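## Task

Roll the yellow die until its 6 faces up and the black die until its 5 faces up, then place both completely on the mat, each resting flat when done, while the remaining die stays completely outside the mat.

## Robot and tools

Robot: two six-joint arms, left_arm and right_arm, each with a two-finger gripper. The fingers point along the gripper's +z axis and close along its x axis. end_effector_position is the point between the finger pads; fingertips extend 6.8 mm further. The housing starts 28 mm back from that point, and a block on a post sticks out about 14 cm toward the gripper's -y side. The gripper only holds things roughly 22 to 28 mm across, so a die fits.

Frames: the scene frame has its origin at table-top height midway between the nominal bases, +z up, +x out over the table, left_arm on the +y side (image left/right do not follow this). Actual bases: left_arm at (+0.069, +0.181, +0.127) m, right_arm at (+0.058, -0.521, +0.127) m, each turned slightly about z. Reported hand poses, velocities and Hand targets for an arm are in that arm's own base frame. Fixed cameras and the table use the scene frame. Every motion offset you send is measured along the current Hand target's own axes.

execute_actions(actions, cameras): actions is a list of actions; each action is a list of up to 15 rows, one row per 1/30 s step (a short action repeats its final row to fill 15 steps). Every row is a single flat list of 14 numbers covering both arms, each in [-1, 1]: left dx, dy, dz, rx, ry, rz, left shut, then right dx, dy, dz, rx, ry, rz, right shut. The six pose numbers are an offset, not a pose, counted from the Hand target as it was when that action began (not from the previous row); 1.0 equals 0.6 m for dx/dy/dz and 180 degrees for the rotation vector rx/ry/rz. Sending the same offset again moves further. All zeros re-requests the current Hand target. shut above 0.01 closes with full force; 0.01 or less opens fully; there is nothing in between. Repeat the last shut value to leave a gripper unchanged, and keep sending 1 while holding. Images come back only for an empty actions list or when cameras lists names ("all" for every camera).

move(target, speed, blend, stop_force, zero, blocking, cameras): target is one 14-number row in the same layout and scale, or a list of up to 15 such rows; every row is an offset from the same starting Hand targets, not from the prior row. speed is the top path speed in m/s, 0.002 to 3.6, default 0.25 (rotation up to twice that in rad/s), one value or one per target. blend, in metres, rounds corners between listed targets; 0 stops at each. stop_force, 3 to 120 N, ends an arm's path when its wrist sensor feels that much push against the motion; do not rely on it when the gripper rotates, and leave it out when moving away from something you press on. zero (only with stop_force) decides whether the sensor is re-zeroed first. blocking=false returns after about 0.5 s while the move continues (not allowed with stop_force). Moves ignore obstacles and the other arm. Keep the same shut values on every row of a list.

wait(seconds 0 to 10) lets time pass with last commands held. stop brakes a running move. zoom_image(camera, region) enlarges [x0, y0, x1, y1] pixels of a camera's latest image, at most 504 by 504. zero_wrist_force(arm) re-zeroes that arm's force sensor. finished_scene(scene) ends the current scene (1 or 2) irreversibly.

Cameras: cam_head_left, cam_head_right (fixed, on one bar behind the arms), cam_left_wrist, cam_right_wrist, all 896x504. Calibration is approximate; wrist images may lag while moving.

Results: each arm's end_effector_position (m), end_effector_quat_wxyz, velocities, joint positions, joint torques, Hand target (the last commanded pose after clipping; next offsets start there), Tool commands, wrist force and torque in the gripper's axes plus the peak since last shown, and motor temperatures. Joint velocities may read "within noise" when still. A move adds a move: line saying how it ended: done (within 3 mm and 2 degrees), off_target, moving, held, or fault, plus limits=paced (pose clipped) or limits=held (steps withheld). done does not prove nothing was touched or shifted. A gripper often rests short of its Hand target; send the gap as a further offset if needed.

Control details: per step, commanded orientation is clipped to within 32 degrees of the measured one. Motion lags commands by roughly 0.09 to 0.22 s and fast moves can overshoot. Avoid paths passing close to an arm's own base, which can flip its shoulder posture.

Avoid: hitting the table or other fixed things hard, pressing past a firm contact (the arms are stiff), dropping a die from a height or releasing it while it moves, and pushing or pinching between the two arms; a clearance check blocks some but not all arm-to-arm contact. A net outside force near 150 N, or contact torque at a joint limit (133 N m for the big joints, 24.9 N m for wrists), stops that arm for 10 s. Motors heat when holding, stretched or straining; MOTOR HOT appears from 70 °C and at 85 °C the arm is braked for 30 to 60 s. Nothing may fall or be left off the table. Loose objects may occasionally be nudged by an outside push, so check positions before finishing.

Each tool is called after "Emit:" in YAML: its name, and indented under it one key for each argument.

## Session

Emit:
execute_actions:
  actions: []

Scene clock: 0.00 s.
left_arm: end_effector_position=(+0.6261, -0.1159, -0.0093) end_effector_quat_wxyz=(-0.133, +0.901, +0.371, -0.182) | right_arm: end_effector_position=(+0.1022, +0.5176, +0.0852) end_effector_quat_wxyz=(+0.064, -0.466, +0.882, -0.021)
Joint positions: left_arm=[-0.376 -0.747 1.415 4.496 -1.63 0.428] | right_arm=[4.824 -1.897 -2.072 -0.736 1.437 -0.86]
Joint velocities: within noise
Joint torques (N m): no reading
Motor temperatures (°C): left_arm=[27 28 29 37 36 34] | right_arm=[35 27 27 37 40 33]
Wrist force (N): no reading
Wrist torque (N m): no reading
Wrist force, peak (N): no reading
Hand target: left_arm +0.6261, -0.1159, -0.0093; -0.133, +0.901, +0.371, -0.182 | right_arm +0.1022, +0.5176, +0.0852; +0.064, -0.466, +0.882, -0.021
Tool commands: left_gripper/shut=+0.0 right_gripper/shut=+0.0

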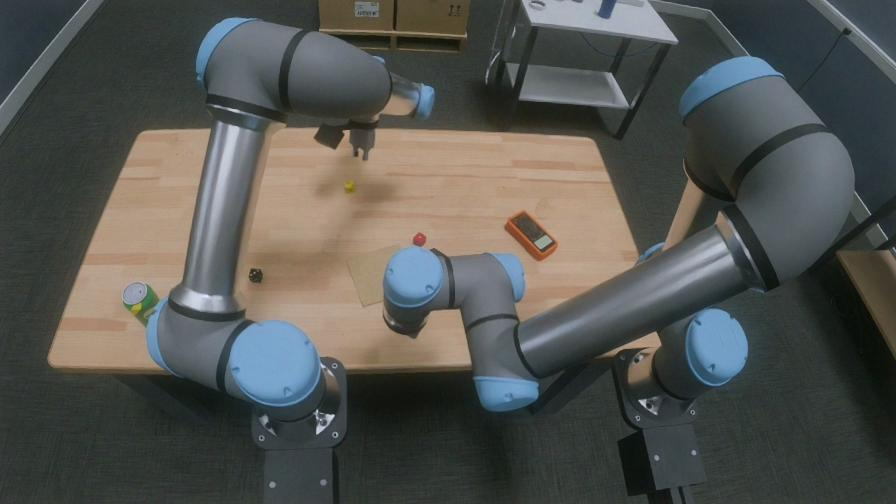

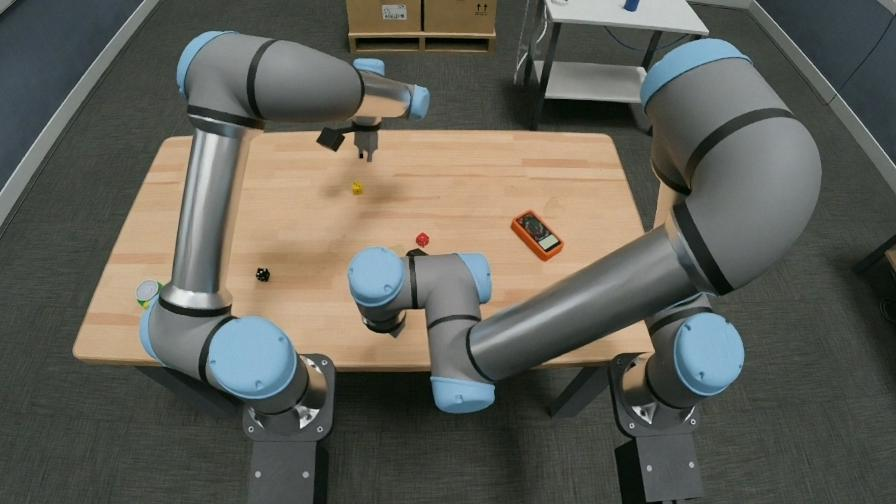

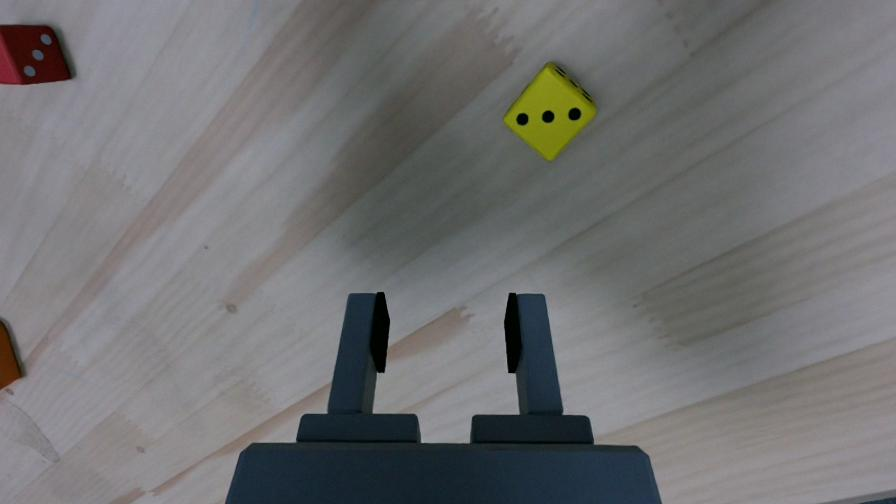

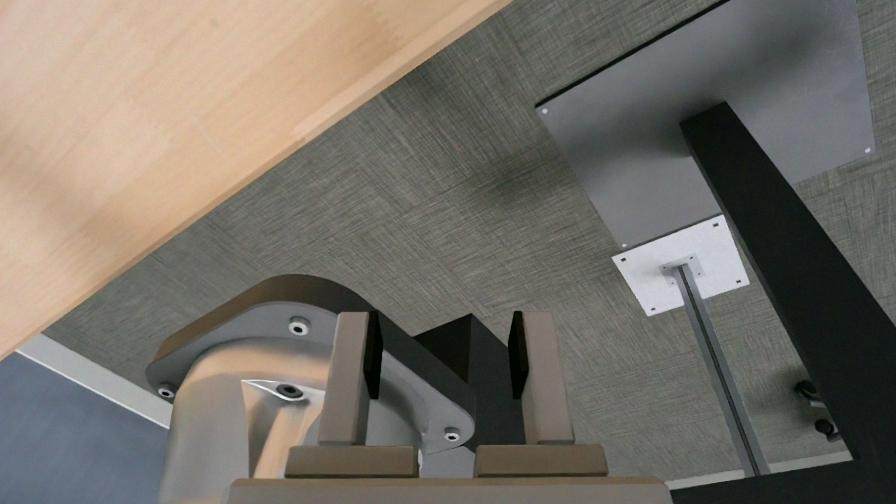

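Emit:
zoom_image:
  camera: "cam_head_right"
  region: [232, 250, 292, 300]

Emit:
zoom_image:
  camera: "cam_head_left"
  region: [226, 250, 286, 300]

Emit:
zoom_image:
  camera: "cam_head_right"
  region: [330, 170, 450, 250]

Emit:
zoom_image:
  camera: "cam_left_wrist"
  region: [480, 40, 620, 180]

Emit:
zoom_image:
  camera: "cam_head_left"
  region: [330, 220, 450, 310]

Emit:
zoom_image:
  camera: "cam_head_left"
  region: [330, 170, 370, 205]

Scaled by 8.400 from the camera's 896x504 image, which has a finer 1280x720 frame.

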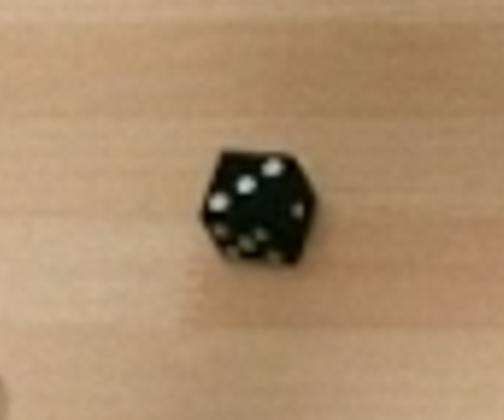

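Scaled by 8.400 from the camera's 896x504 image, which has a finer 1280x720 frame.

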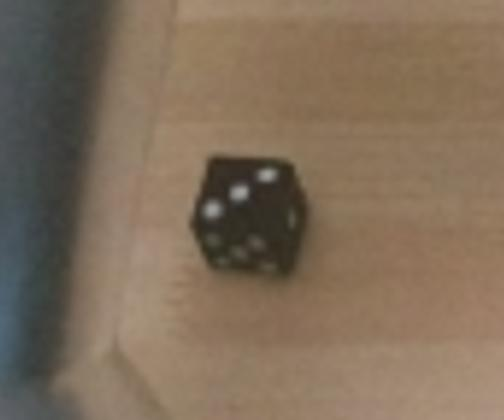

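Scaled by 4.200 from the camera's 896x504 image, which has a finer 1280x720 frame.

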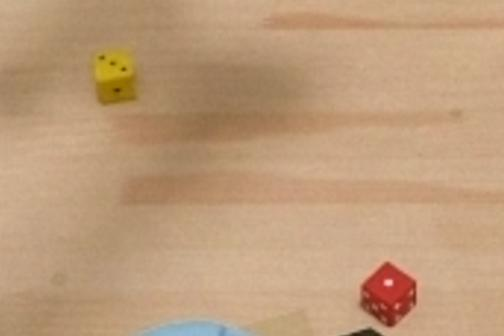

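Scaled by 3.600 from the camera's 896x504 image, which has a finer 1280x720 frame.

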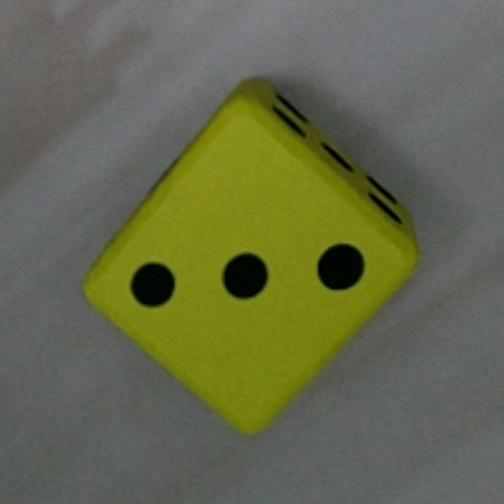

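Scaled by 4.200 from the camera's 896x504 image, which has a finer 1280x720 frame.

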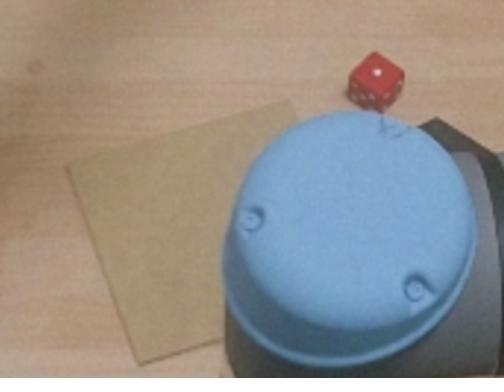

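Scaled by 12.600 from the camera's 896x504 image, which has a finer 1280x720 frame.

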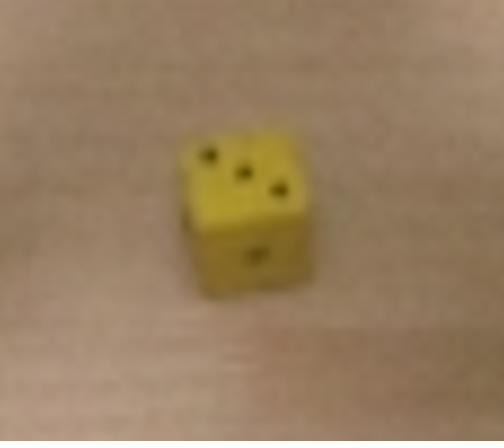

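Emit:
move:
  target: [0.041,-0.045,0.029,0.015,0.178,0.689,0,-0.003,-0.669,0.065,0.023,0.024,0.2475,0]
  speed: 0.6
  cameras: ["cam_left_wrist","cam_head_left","cam_head_right"]

Scene clock: 58.63 s.
left_arm: end_effector_position=(+0.6182, -0.0777, -0.0204) end_effector_quat_wxyz=(+0.000, +0.755, -0.655, +0.000) | right_arm: end_effector_position=(+0.4372, +0.2930, +0.0853) end_effector_quat_wxyz=(+0.051, -0.093, +0.993, -0.043)
Joint positions: left_arm=[-0.341 -0.87 1.799 3.784 -1.57 2.659] | right_arm=[4.039 -1.894 -2.075 -0.734 1.438 -0.861]
Joint torques (N m): left_arm=[-12.64 -35.65 -21.98 -0.84 1.6 1.54] | right_arm=[1.54 45.88 3.47 4.45 1.22 -0.85]
Wrist force (N): left_arm=[-0.6 -0.7 0.1] | right_arm=[-0.5 0.5 0.1]
Wrist torque (N m): left_arm=[-0.05 0.03 -0.03] | right_arm=[0.04 0.04 0.01]
Wrist force, peak (N): left_arm=[-0.7 -0.7 -0.1] | right_arm=[-0.2 1.1 -0.4]
Hand target: left_arm +0.6182, -0.0778, -0.0204; +0.000, +0.755, -0.655, +0.000 | right_arm +0.4372, +0.2930, +0.0853; +0.051, -0.093, +0.993, -0.043
Off the commanded pose: left_arm 0.000 m, 0 deg | right_arm 0.000 m, 0 deg.
move: done
camera_calibration:
cam_left_wrist: T_world_to_cam=[[0.128703, -0.991647, -0.00848498, -0.158762], [-0.641015, -0.0897175, 0.762267, 0.420139], [-0.756661, -0.0926668, -0.647207, 0.547671], [0, 0, 0, 1]] pos_world=[0.70415, -0.0689907, 0.0328515]
Images, in order (width x height): cam_head_left 896x504, cam_head_right 896x504, cam_left_wrist 896x504.

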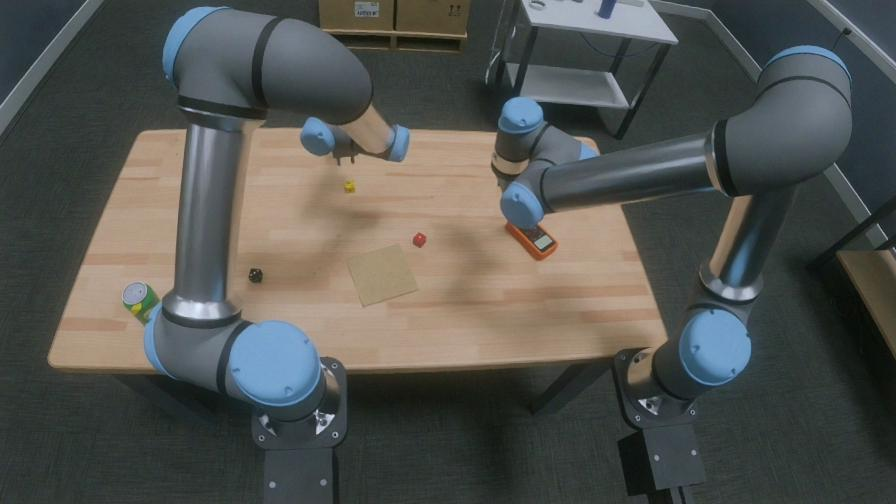

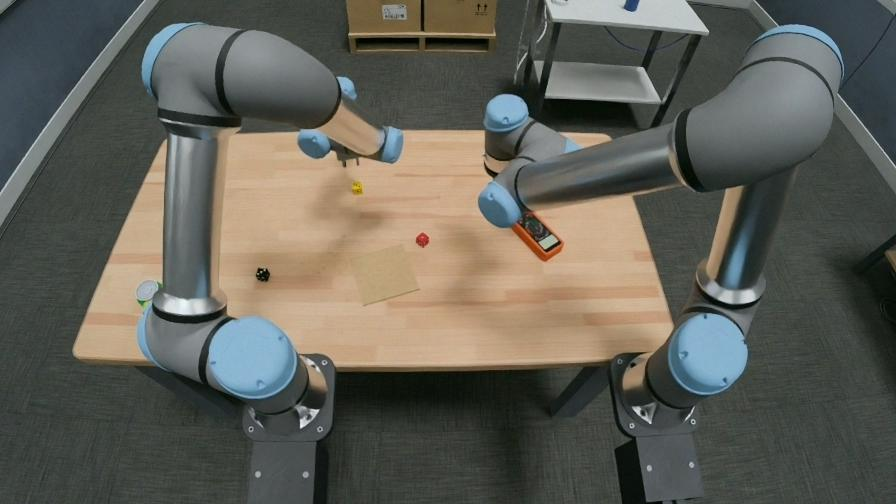

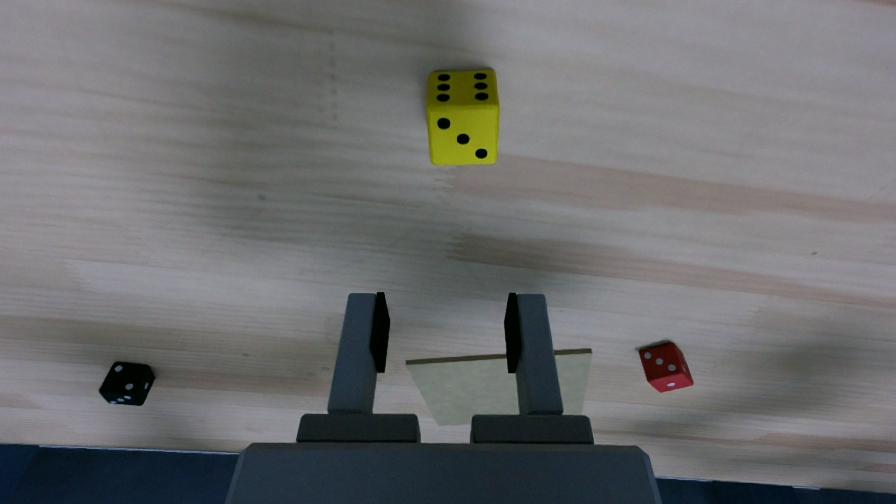

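Emit:
move:
  target:
    - [0.0075,0.0093,0.07,-0.1,0,0,0,0,0,0,0,0,0,0]
    - [0.0075,0.0093,0.1543,-0.1,0,0,1,0,0,0,0,0,0,0]
    - [0.0075,0.0093,0.0,-0.1,0,0,1,0,0,0,0,0,0,0]
  speed: [0.3,0.15,0.2]
  cameras: ["cam_left_wrist"]

Scene clock: 85.33 s.
left_arm: end_effector_position=(+0.6134, -0.0831, -0.0205) end_effector_quat_wxyz=(+0.118, +0.746, -0.647, -0.103) | right_arm: end_effector_position=(+0.4372, +0.2930, +0.0853) end_effector_quat_wxyz=(+0.051, -0.093, +0.993, -0.043)
Joint positions: left_arm=[-0.309 -0.812 1.604 4.205 -1.705 2.711] | right_arm=[4.039 -1.894 -2.075 -0.734 1.438 -0.861]
Joint torques (N m): left_arm=[-12.48 -51.83 -14.31 -2.4 -2.12 -0.25] | right_arm=[0.34 46.88 2.92 4.47 -1.8 2.03]
Wrist force (N): left_arm=[-0.9 -1.2 0.1] | right_arm=[-0.3 0.2 0.1]
Wrist torque (N m): left_arm=[-0.08 0.04 -0.10] | right_arm=[0.02 0.02 0.01]
Wrist force, peak (N): left_arm=[-0.7 -1.0 -2.7] | right_arm=[-0.5 0.5 0.1]
Hand target: left_arm +0.6133, -0.0831, -0.0204; +0.118, +0.746, -0.647, -0.103 | right_arm +0.4372, +0.2930, +0.0853; +0.051, -0.093, +0.993, -0.043
Off the commanded pose: left_arm 0.000 m, 0 deg | right_arm 0.000 m, 0 deg.
move: done
camera_calibration:
cam_left_wrist: T_world_to_cam=[[0.126452, -0.991964, -0.00409638, -0.162], [-0.376589, -0.0518259, 0.92493, 0.260934], [-0.917709, -0.115417, -0.380116, 0.64585], [0, 0, 0, 1]] pos_world=[0.711453, -0.0726328, 0.00348886]
Images, in order (width x height): cam_left_wrist 896x504.

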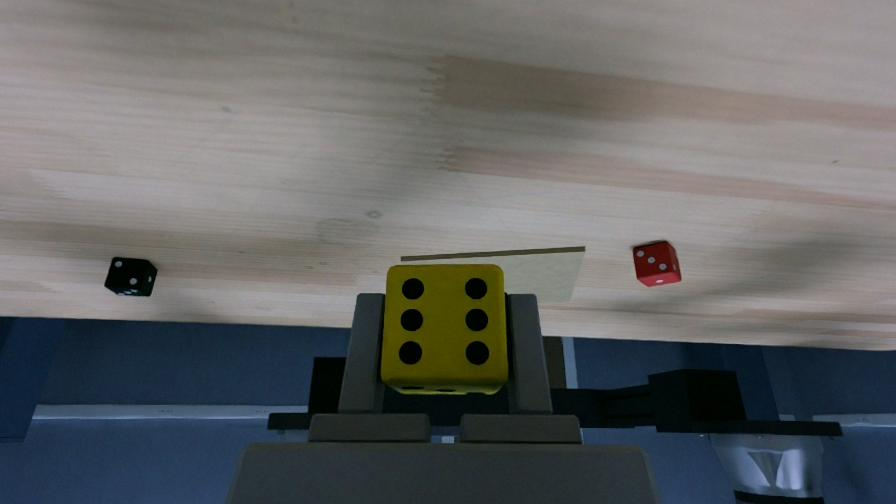

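Emit:
move:
  target:
    - [0.063,0.273,-0.087,0.181,0.134,0.263,1,0,0,0,0,0,0,0]
    - [0.123,0.464,0.115,0.363,0.2686,0.527,1,0,0,0,0,0,0,0]
  speed: 0.4
  blend: [0.03,0]
  cameras: ["all"]

Scene clock: 102.10 s.
left_arm: end_effector_position=(+0.3476, -0.1929, +0.0043) end_effector_quat_wxyz=(-0.005, -0.024, +0.819, -0.573) | right_arm: end_effector_position=(+0.4372, +0.2930, +0.0853) end_effector_quat_wxyz=(+0.051, -0.093, +0.993, -0.043)
Joint positions: left_arm=[-0.429 -0.506 2.384 1.963 -2.579 3.723] | right_arm=[4.039 -1.894 -2.075 -0.734 1.438 -0.861]
Joint torques (N m): left_arm=[9.02 -41.66 12.03 -3.09 0.91 -1.69] | right_arm=[1.54 46.63 3.31 4.23 -1.79 1.79]
Wrist force (N): left_arm=[-0.4 0.4 -0.3] | right_arm=[-0.2 0.5 0.3]
Wrist torque (N m): left_arm=[0.00 0.06 -0.06] | right_arm=[0.04 0.01 0.02]
Wrist force, peak (N): left_arm=[1.8 4.0 0.5] | right_arm=[-0.3 0.7 0.2]
Hand target: left_arm +0.3476, -0.1928, +0.0042; -0.005, -0.024, +0.819, -0.573 (not the last commanded pose) | right_arm +0.4372, +0.2930, +0.0853; +0.051, -0.093, +0.993, -0.043
Off the commanded pose: left_arm 0.009 m, 4 deg | right_arm 0.000 m, 0 deg.
move: held (left_arm; a check stopped the path); limits=held
pose unreachable (left arm): on one or more control steps of this call, first in action 0 (counted from 0), this arm could not follow its commanded pose, so it was not sent that pose on those steps. It may still have moved: this result reports where it is.
cause: moving toward the commanded pose would bring two parts of the arm too close to each other (its gripper and another part of the arm, with joints 4 (wrist 1) to 6 (wrist 3) between them, 12 mm apart when it was first held).
camera_calibration:
cam_left_wrist: T_world_to_cam=[[-0.999125, -0.0361773, 0.0210012, 0.338326], [-0.0412106, 0.937424, -0.345743, 0.211889], [-0.00717896, -0.346306, -0.938094, 0.0399945], [0, 0, 0, 1]] pos_world=[0.34705, -0.17254, 0.103673]
cam_right_wrist: T_world_to_cam=[[-0.976138, -0.20187, -0.0800244, 0.487045], [-0.199941, 0.691727, 0.693928, -0.15284], [-0.0847284, 0.69337, -0.715583, -0.00740138], [0, 0, 0, 1]] pos_world=[0.444237, 0.209176, 0.139739]

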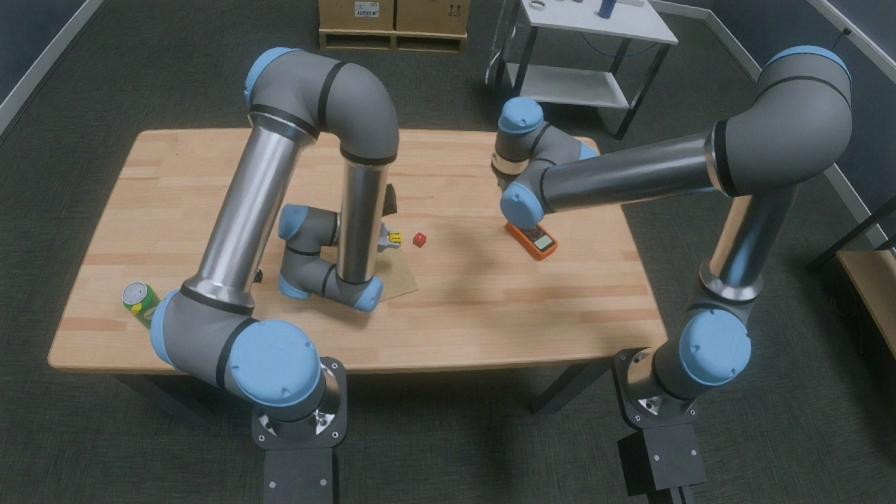

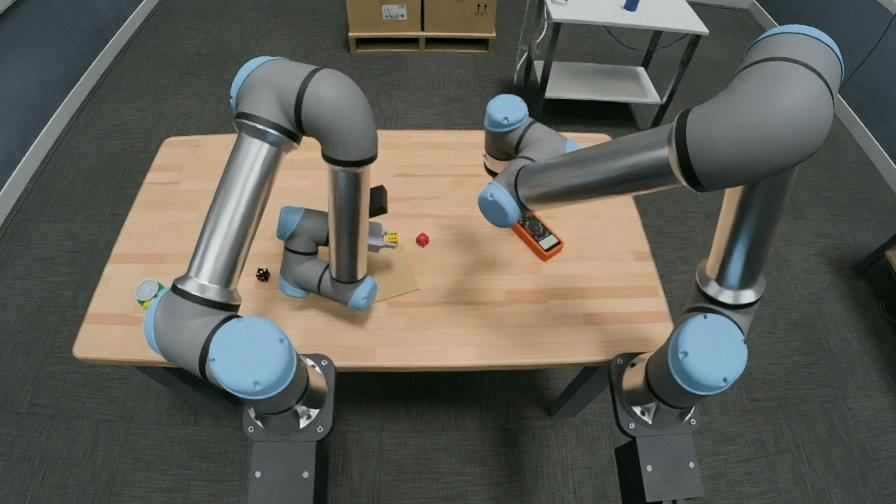

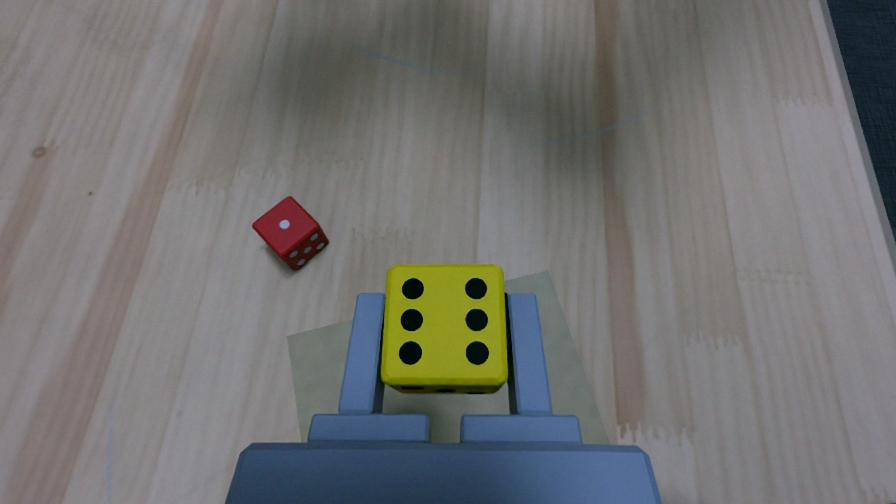

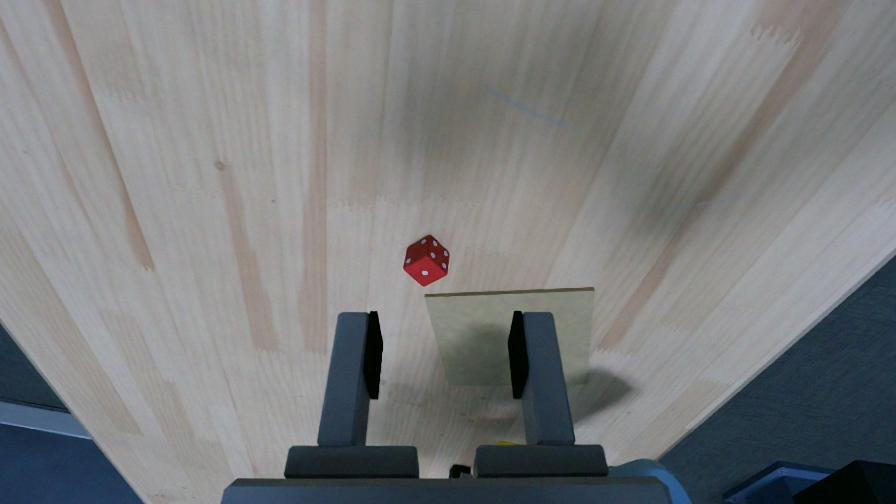

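Emit:
move:
  target:
    - [-0.0278,0.0073,-0.0035,0.0129,-0.0723,-0.013,1,0,0,0,0,0,0,0]
    - [-0.0332,0.148,0.048,0.0129,-0.0723,-0.013,1,0,0,0,0,0,0,0]
  speed: 0.2
  cameras: ["cam_right_wrist","cam_left_wrist"]

Scene clock: 123.93 s.
left_arm: end_effector_position=(+0.3641, -0.1888, +0.0001) end_effector_quat_wxyz=(+0.077, -0.106, +0.802, -0.583) | right_arm: end_effector_position=(+0.4372, +0.2930, +0.0853) end_effector_quat_wxyz=(+0.051, -0.093, +0.993, -0.043)
Joint positions: left_arm=[-0.469 -0.417 2.367 1.644 -2.357 3.473] | right_arm=[4.039 -1.894 -2.075 -0.734 1.438 -0.861]
Joint torques (N m): left_arm=[-4 -34.18 -1.43 -1.71 -0.79 0.18] | right_arm=[3.75 46.43 3.26 4.05 -1.71 1.59]
Wrist force (N): left_arm=[-0.5 0.3 -0.6] | right_arm=[-0.2 0.3 0.1]
Wrist torque (N m): left_arm=[-0.01 0.08 -0.12] | right_arm=[0.03 0.01 0.01]
Wrist force, peak (N): left_arm=[-0.7 0.7 -0.8] | right_arm=[-0.6 0.6 0.5]
Hand target: left_arm +0.3641, -0.1888, +0.0001; +0.077, -0.106, +0.802, -0.583 (not the last commanded pose) | right_arm +0.4372, +0.2930, +0.0853; +0.051, -0.093, +0.993, -0.043
Off the commanded pose: left_arm 0.090 m, 0 deg | right_arm 0.000 m, 0 deg.
move: held (left_arm; a check stopped the path); path passed 1 of 2 targets; limits=held
pose unreachable (left arm): on one or more control steps of this call, first in action 0 (counted from 0), this arm could not follow its commanded pose, so it was not sent that pose on those steps. It may still have moved: this result reports where it is.
cause: moving toward the commanded pose would bring two parts of the arm too close to each other (its gripper and another part of the arm, with joints 4 (wrist 1) to 6 (wrist 3) between them, 3 mm apart when it was first held).
camera_calibration:
cam_left_wrist: T_world_to_cam=[[-0.964628, -0.263206, -0.0147007, 0.299689], [-0.238079, 0.893773, -0.380116, 0.270699], [0.113188, -0.363171, -0.924822, -0.00934444], [0, 0, 0, 1]] pos_world=[0.354594, -0.166457, 0.0986608]
cam_right_wrist: T_world_to_cam=[[-0.976138, -0.20187, -0.0800244, 0.487045], [-0.199941, 0.691727, 0.693928, -0.15284], [-0.0847284, 0.69337, -0.715583, -0.00740138], [0, 0, 0, 1]] pos_world=[0.444237, 0.209176, 0.139739]
Images, in order (width x height): cam_left_wrist 896x504, cam_right_wrist 896x504.

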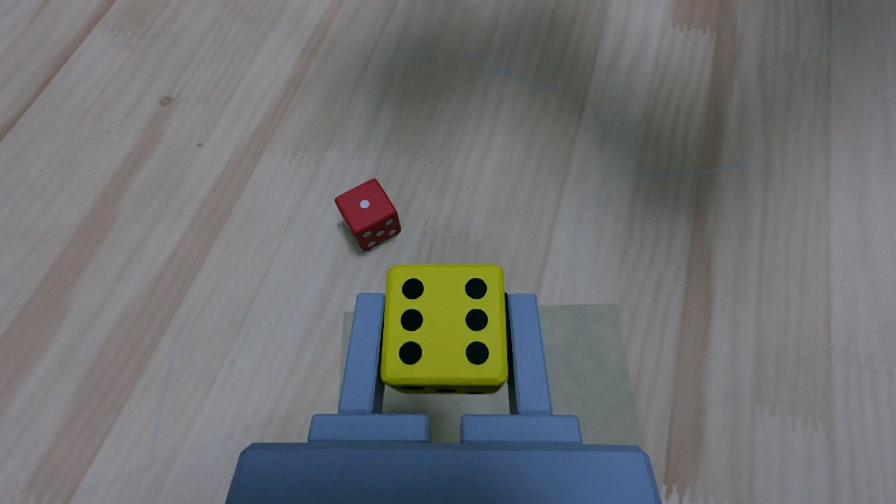

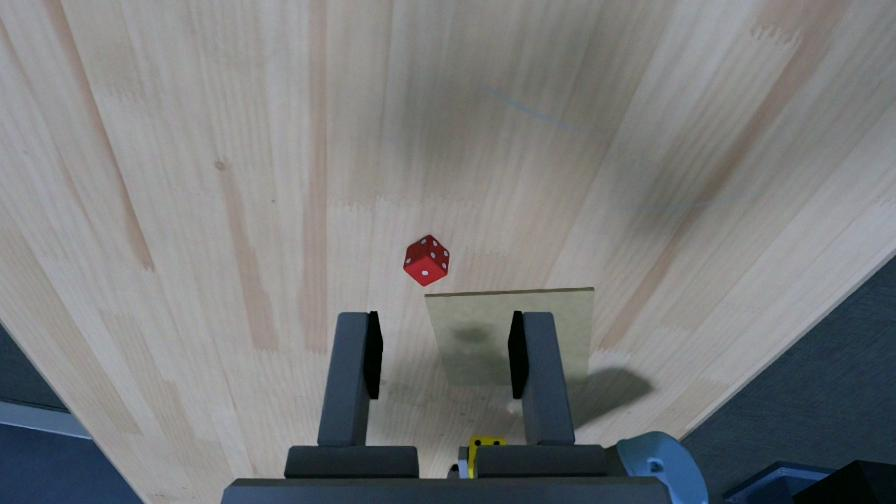

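Emit:
move:
  target:
    - [-0.3453,0.0082,-0.0252,0,-0.396,-0.1285,1,0,0,0,0,0,0,0]
    - [-0.3453,0.16,0.024,0,-0.396,-0.1285,1,0,0,0,0,0,0,0]
  speed: [0.45,0.2]
  cameras: ["cam_head_right","cam_left_wrist"]

Scene clock: 139.27 s.
left_arm: end_effector_position=(+0.5591, -0.1191, -0.0272) end_effector_quat_wxyz=(-0.415, +0.572, -0.573, +0.415) | right_arm: end_effector_position=(+0.4372, +0.2930, +0.0853) end_effector_quat_wxyz=(+0.051, -0.093, +0.993, -0.043)
Joint positions: left_arm=[-0.653 -0.402 2.124 1.811 -0.955 2.909] | right_arm=[4.039 -1.894 -2.075 -0.734 1.438 -0.861]
Joint torques (N m): left_arm=[-0.1 -39.09 0.46 -2.44 0.06 0.01] | right_arm=[5.38 46.48 2.98 4.09 -1.68 1.63]
Wrist force (N): left_arm=[-0.5 0.4 -0.8] | right_arm=[-0.6 0.3 0.2]
Wrist torque (N m): left_arm=[-0.01 0.09 0.00] | right_arm=[0.03 0.05 0.02]
Wrist force, peak (N): left_arm=[-0.1 5.7 0.3] | right_arm=[-0.5 0.5 0.3]
Hand target: left_arm +0.5591, -0.1191, -0.0272; -0.415, +0.572, -0.573, +0.415 (not the last commanded pose) | right_arm +0.4372, +0.2930, +0.0853; +0.051, -0.093, +0.993, -0.043
Tool commands: left_gripper/shut=+1.0 right_gripper/shut=+0.0
Off the commanded pose: left_arm 0.068 m, 0 deg | right_arm 0.000 m, 0 deg.
FORCE FAULT: contact force on the left arm reached its limit, and that arm stopped. The contact can be on any part of that arm, not only on its tool. That arm's remaining commands of this call were not run. That arm is still stopped at the end of this call. That arm stays stopped for about 10 more seconds. Until then a move that you send moves the other arm only, and its call returns only when the move has ended. Once the stop has ended, the next robot result says so. If the stop ends while you think or write, that arm runs what you send next, counted from a new Hand target: where the arm stands when the stop ends. While its stop runs, that arm, its gripper or tool too, takes no new command. Until it ends, the stop uses up actions while you think or wait. An arm that is not stopped still takes commands.
move: fault (left_arm); path passed 1 of 2 targets
camera_calibration:
cam_left_wrist: T_world_to_cam=[[0.00334695, -0.999864, -0.016156, -0.12331], [-0.925841, 0.00300702, -0.377901, 0.522948], [0.377898, 0.0162227, -0.925705, -0.134237], [0, 0, 0, 1]] pos_world=[0.535307, -0.122688, 0.0713669]
Images, in order (width x height): cam_head_right 896x504, cam_left_wrist 896x504.

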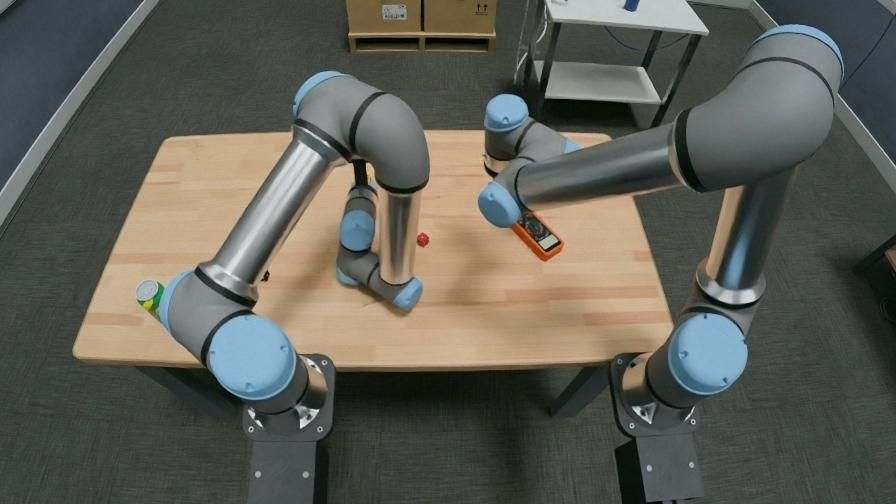

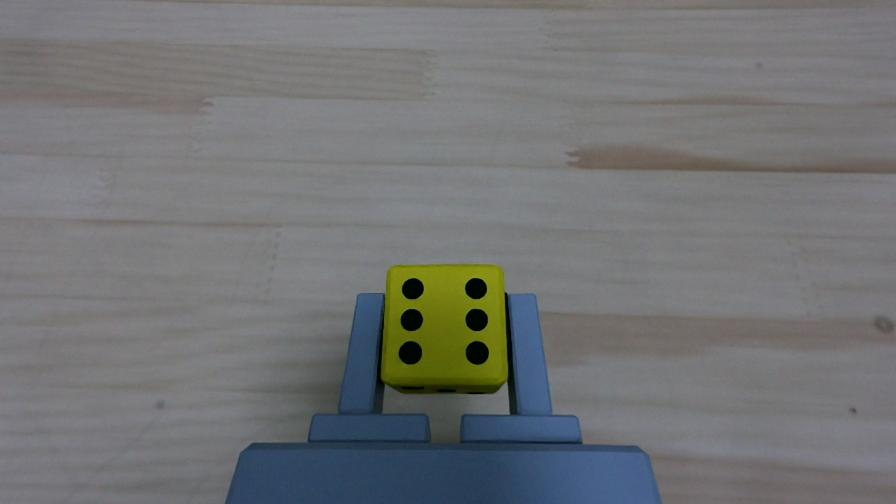

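Emit:
wait:
  seconds: 0.1

Emit:
move:
  target:
    - [0,-0.201,-0.065,0,0,0,1,0,0,0,0,0,0,0]
    - [0,-0.201,-0.065,-0.4,0,0,1,0,0,0,0,0,0,0]
    - [0.018,-0.139,-0.149,-0.31,-0.31,-0.427,1,0,0,0,0,0,0,0]
    - [0.052,-0.088,-0.307,0,-0.588,-0.809,1,0,0,0,0,0,0,0]
    - [0.06,0.044,-0.443,0,-0.951,-0.309,1,0,0,0,0,0,0,0]
  speed: [0.3,0.7,0.7,0.7,0.6]
  blend: [0.02,0.02,0.02,0.02,0]
  cameras: ["cam_head_right","cam_left_wrist","cam_right_wrist"]

Scene clock: 187.57 s.
left_arm: end_effector_position=(+0.5591, -0.1191, -0.0272) end_effector_quat_wxyz=(-0.415, +0.572, -0.573, +0.415) | right_arm: end_effector_position=(+0.4372, +0.2930, +0.0853) end_effector_quat_wxyz=(+0.051, -0.093, +0.993, -0.043)
Joint positions: left_arm=[-0.653 -0.402 2.124 1.811 -0.955 2.909] | right_arm=[4.039 -1.894 -2.075 -0.734 1.438 -0.861]
Joint torques (N m): left_arm=[0.25 -42.21 1.16 -2.11 0.24 -0.07] | right_arm=[6.18 46.42 3.67 4.02 -1.79 1.52]
Wrist force (N): left_arm=[-0.5 0.7 -0.9] | right_arm=[-0.4 0.5 0.2]
Wrist torque (N m): left_arm=[0.02 0.08 0.01] | right_arm=[0.04 0.03 0.02]
Wrist force, peak (N): left_arm=[-0.9 0.6 -1.1] | right_arm=[-0.6 0.6 0.2]
Hand target: left_arm +0.5591, -0.1191, -0.0272; -0.415, +0.572, -0.573, +0.415 (not the last commanded pose) | right_arm +0.4372, +0.2930, +0.0853; +0.051, -0.093, +0.993, -0.043
Tool commands: left_gripper/shut=+1.0 right_gripper/shut=+0.0
Off the commanded pose: left_arm 0.068 m, 0 deg | right_arm 0.000 m, 0 deg.
FORCE FAULT, CONTINUED: the left arm's stop, for the force fault that an earlier result reported, is over. The rest of the stop counts as 19 of the actions that you can send in this scene. During its stop the left arm's controller moved it back a little. That arm's target is now where it stood when the stop ended, not its last command. That arm accepts commands again.
wait: 0.10 s; at rest from the start

Scene clock: 193.27 s.
left_arm: end_effector_position=(+0.2983, -0.1551, +0.0303) end_effector_quat_wxyz=(-0.417, +0.571, +0.572, -0.416) | right_arm: end_effector_position=(+0.4372, +0.2930, +0.0853) end_effector_quat_wxyz=(+0.051, -0.093, +0.993, -0.043)
Joint positions: left_arm=[-0.577 -0.968 1.966 4.918 -2.116 -0.199] | right_arm=[4.039 -1.894 -2.075 -0.734 1.438 -0.861]
Joint torques (N m): left_arm=[-8.5 -36.81 -2.5 0.94 1.19 0.23] | right_arm=[6.24 45.44 3.52 3.9 -1.87 1.54]
Wrist force (N): left_arm=[-0.8 0.9 -1.2] | right_arm=[-0.4 0.4 0.2]
Wrist torque (N m): left_arm=[0.05 0.11 0.09] | right_arm=[0.04 0.03 0.01]
Wrist force, peak (N): left_arm=[-0.5 3.2 -0.2] | right_arm=[-0.4 0.5 0.3]
Hand target: left_arm +0.2982, -0.1551, +0.0303; -0.417, +0.571, +0.572, -0.416 | right_arm +0.4372, +0.2930, +0.0853; +0.051, -0.093, +0.993, -0.043
Off the commanded pose: left_arm 0.000 m, 0 deg | right_arm 0.000 m, 0 deg.
move: done
camera_calibration:
cam_left_wrist: T_world_to_cam=[[-0.00329856, 0.999908, -0.0131711, 0.154556], [0.9242, -0.00198175, -0.381904, -0.249134], [-0.381895, -0.0134324, -0.924108, 0.240195], [0, 0, 0, 1]] pos_world=[0.322488, -0.151809, 0.128856]
cam_right_wrist: T_world_to_cam=[[-0.976138, -0.20187, -0.0800244, 0.487045], [-0.199941, 0.691727, 0.693928, -0.15284], [-0.0847284, 0.69337, -0.715583, -0.00740138], [0, 0, 0, 1]] pos_world=[0.444237, 0.209176, 0.139739]
Images, in order (width x height): cam_head_right 896x504, cam_left_wrist 896x504, cam_right_wrist 896x504.

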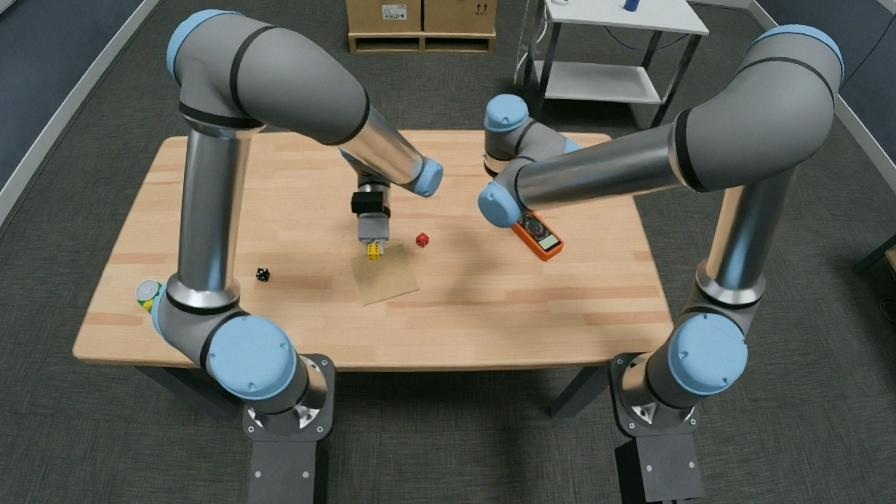

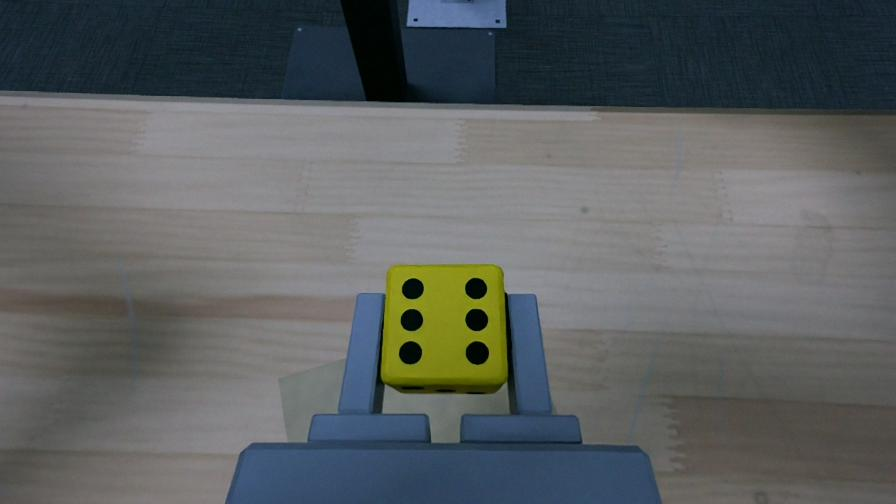

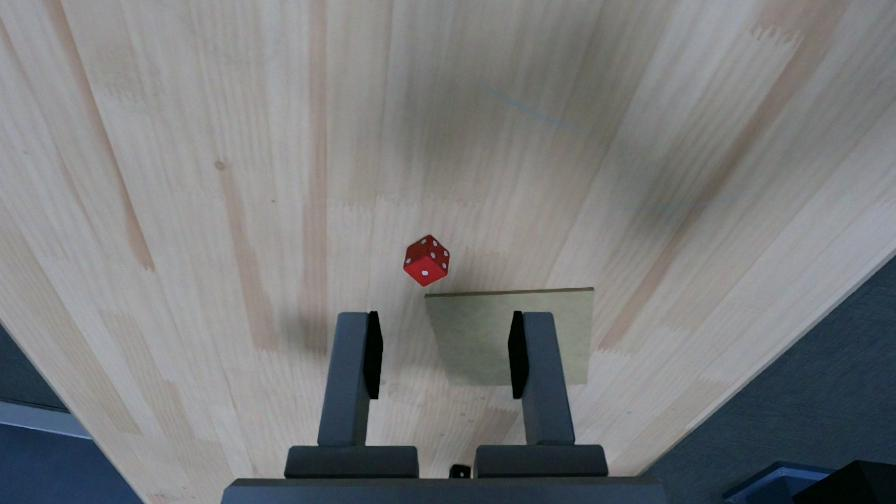

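Emit:
move:
  target: [0,0.1986,0.0645,0,0,0,1,0,0,0,0,0,0,0]
  speed: 0.2

Emit:
move:
  target: [0,0.0349,0.0113,0,0,0,1,0,0,0,0,0,0,0]
  speed: 0.012
  stop_force: 4

Emit:
zoom_image:
  camera: "cam_head_right"
  region: [340, 220, 430, 310]

Scene clock: 201.73 s.
left_arm: end_effector_position=(+0.2980, -0.1549, -0.0949) end_effector_quat_wxyz=(-0.417, +0.571, +0.572, -0.416) | right_arm: end_effector_position=(+0.4372, +0.2930, +0.0853) end_effector_quat_wxyz=(+0.051, -0.093, +0.993, -0.043)
Joint positions: left_arm=[-0.577 -0.681 1.933 4.664 -2.116 -0.198] | right_arm=[4.039 -1.894 -2.075 -0.734 1.438 -0.861]
Joint torques (N m): left_arm=[9.04 -35.32 1.5 -0.61 -0.82 -1.67] | right_arm=[6.36 45.87 3.51 3.72 -1.8 1.4]
Wrist force (N): left_arm=[-0.5 0.6 -1.0] | right_arm=[-0.3 0.5 0.2]
Wrist torque (N m): left_arm=[0.03 0.09 0.05] | right_arm=[0.04 0.02 0.02]
Wrist force, peak (N): left_arm=[-0.4 2.7 -0.6] | right_arm=[-0.5 0.5 0.4]
Hand target: left_arm +0.2980, -0.1549, -0.0949; -0.417, +0.571, +0.572, -0.416 | right_arm +0.4372, +0.2930, +0.0853; +0.051, -0.093, +0.993, -0.043
Off the commanded pose: left_arm 0.000 m, 0 deg | right_arm 0.000 m, 0 deg.
move: done

Scene clock: 203.90 s.
left_arm: end_effector_position=(+0.2980, -0.1549, -0.1095) end_effector_quat_wxyz=(-0.417, +0.571, +0.572, -0.416) | right_arm: end_effector_position=(+0.4372, +0.2930, +0.0853) end_effector_quat_wxyz=(+0.051, -0.093, +0.993, -0.043)
Joint positions: left_arm=[-0.577 -0.646 1.923 4.64 -2.116 -0.198] | right_arm=[4.039 -1.894 -2.075 -0.734 1.438 -0.861]
Joint torques (N m): left_arm=[10.56 -51.65 1.63 0.98 0.44 -1.1] | right_arm=[7.1 45.69 3.95 3.73 -1.67 1.47]
Wrist force (N): left_arm=[-2.1 -4.6 -2.7] | right_arm=[-0.2 0.1 0.2]
Wrist torque (N m): left_arm=[-0.13 0.15 0.10] | right_arm=[0.00 0.02 0.01]
Wrist force, peak (N): left_arm=[1.9 -32.8 -11.3] | right_arm=[-0.5 0.5 0.2]
Hand target: left_arm +0.2980, -0.1549, -0.1095; -0.417, +0.571, +0.572, -0.416 (not the last commanded pose) | right_arm +0.4372, +0.2930, +0.0853; +0.051, -0.093, +0.993, -0.043
Off the commanded pose: left_arm 0.007 m, 0 deg | right_arm 0.000 m, 0 deg.
move: contact (left_arm)

Scaled by 5.600 from the camera's 896x504 image, which has a finer 1280x720 frame.
This view is cut from an older image: the scene may have changed since it was taken.

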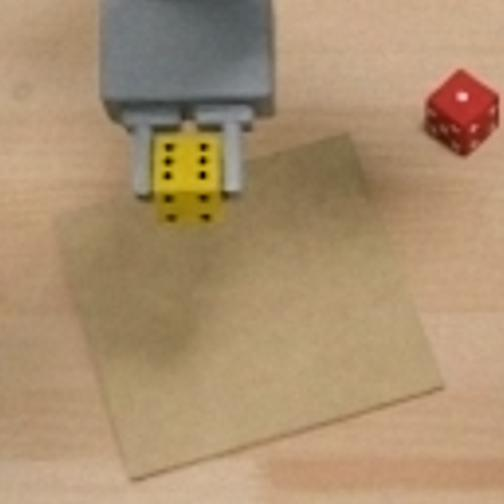

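Emit:
move:
  target:
    - [0,0,0,0,0,0,0,0,0,0,0,0,0,0]
    - [0,0,-0.15,0,0,0,0,0,0,0,0,0,0,0]
    - [0,-0.17,-0.23,0,0,0,0,0,0,0,0,0,0,0]
    - [0.498,-0.137,-0.117,-0.396,-0.07,-0.096,0,0,0,0,0,0,0,0]
  speed: [0.1,0.15,0.4,0.5]
  blend: [0,0.02,0.03,0]
  cameras: ["cam_head_right","cam_left_wrist"]

Emit:
zoom_image:
  camera: "cam_head_right"
  region: [340, 220, 430, 310]

Scene clock: 219.73 s.
left_arm: end_effector_position=(+0.3397, +0.1437, -0.0094) end_effector_quat_wxyz=(-0.001, +0.574, +0.819, +0.000) | right_arm: end_effector_position=(+0.4372, +0.2930, +0.0853) end_effector_quat_wxyz=(+0.051, -0.093, +0.993, -0.043)
Joint positions: left_arm=[0.03 -1.231 2.537 3.408 -1.57 -0.319] | right_arm=[4.039 -1.894 -2.075 -0.734 1.438 -0.861]
Joint torques (N m): left_arm=[-4.33 -30.94 -10.62 -4.22 -0.26 -0.66] | right_arm=[7.45 45.58 3.59 3.48 -1.78 1.38]
Wrist force (N): left_arm=[-1.3 -0.8 -0.3] | right_arm=[-0.2 0.2 0.1]
Wrist torque (N m): left_arm=[-0.08 0.09 -0.03] | right_arm=[0.01 0.01 0.02]
Wrist force, peak (N): left_arm=[-2.1 -4.7 -2.8] | right_arm=[-0.5 0.5 0.3]
Hand target: left_arm +0.3397, +0.1438, -0.0093; -0.001, +0.574, +0.819, +0.000 | right_arm +0.4372, +0.2930, +0.0853; +0.051, -0.093, +0.993, -0.043
Off the commanded pose: left_arm 0.000 m, 0 deg | right_arm 0.000 m, 0 deg.
move: done
camera_calibration:
cam_left_wrist: T_world_to_cam=[[-0.329785, 0.944032, -0.00667144, -0.0256708], [0.610178, 0.218539, 0.761527, -0.216298], [0.720364, 0.24707, -0.648098, -0.185918], [0, 0, 0, 1]] pos_world=[0.257443, 0.117438, 0.0440526]
Images, in order (width x height): cam_head_right 896x504, cam_left_wrist 896x504.

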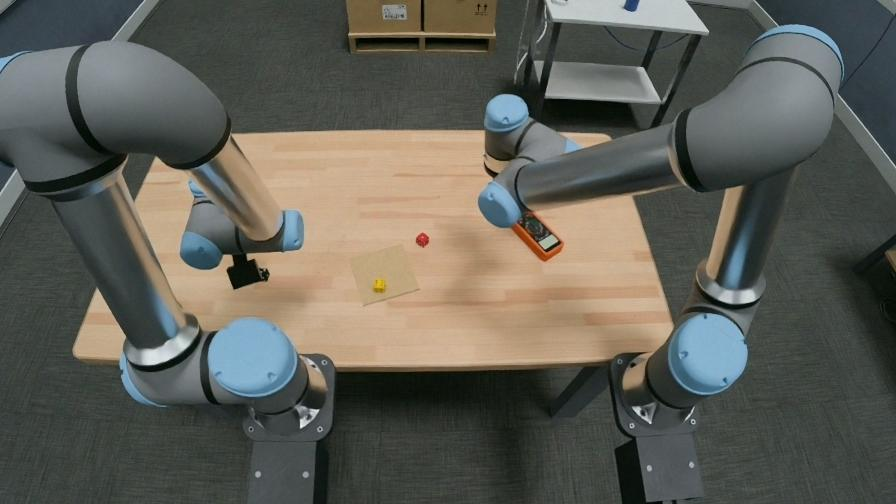

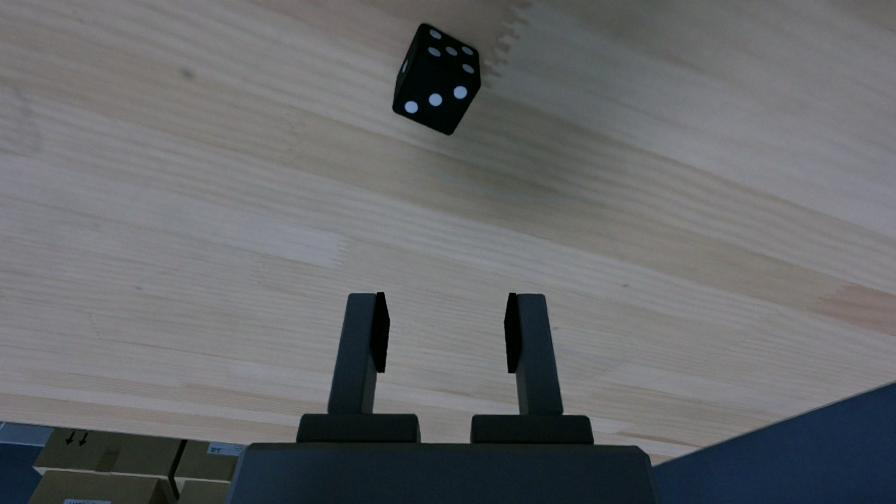

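Scaled by 5.600 from the camera's 896x504 image, which has a finer 1280x720 frame.

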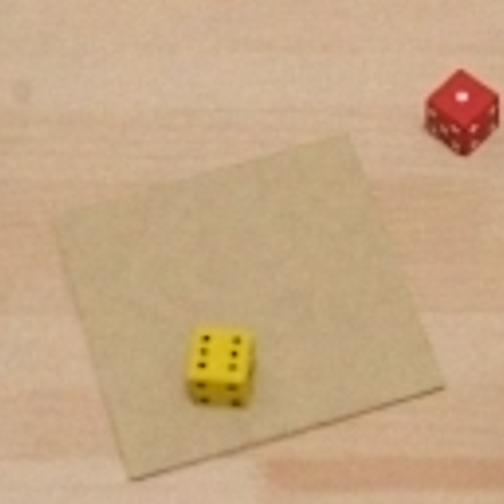

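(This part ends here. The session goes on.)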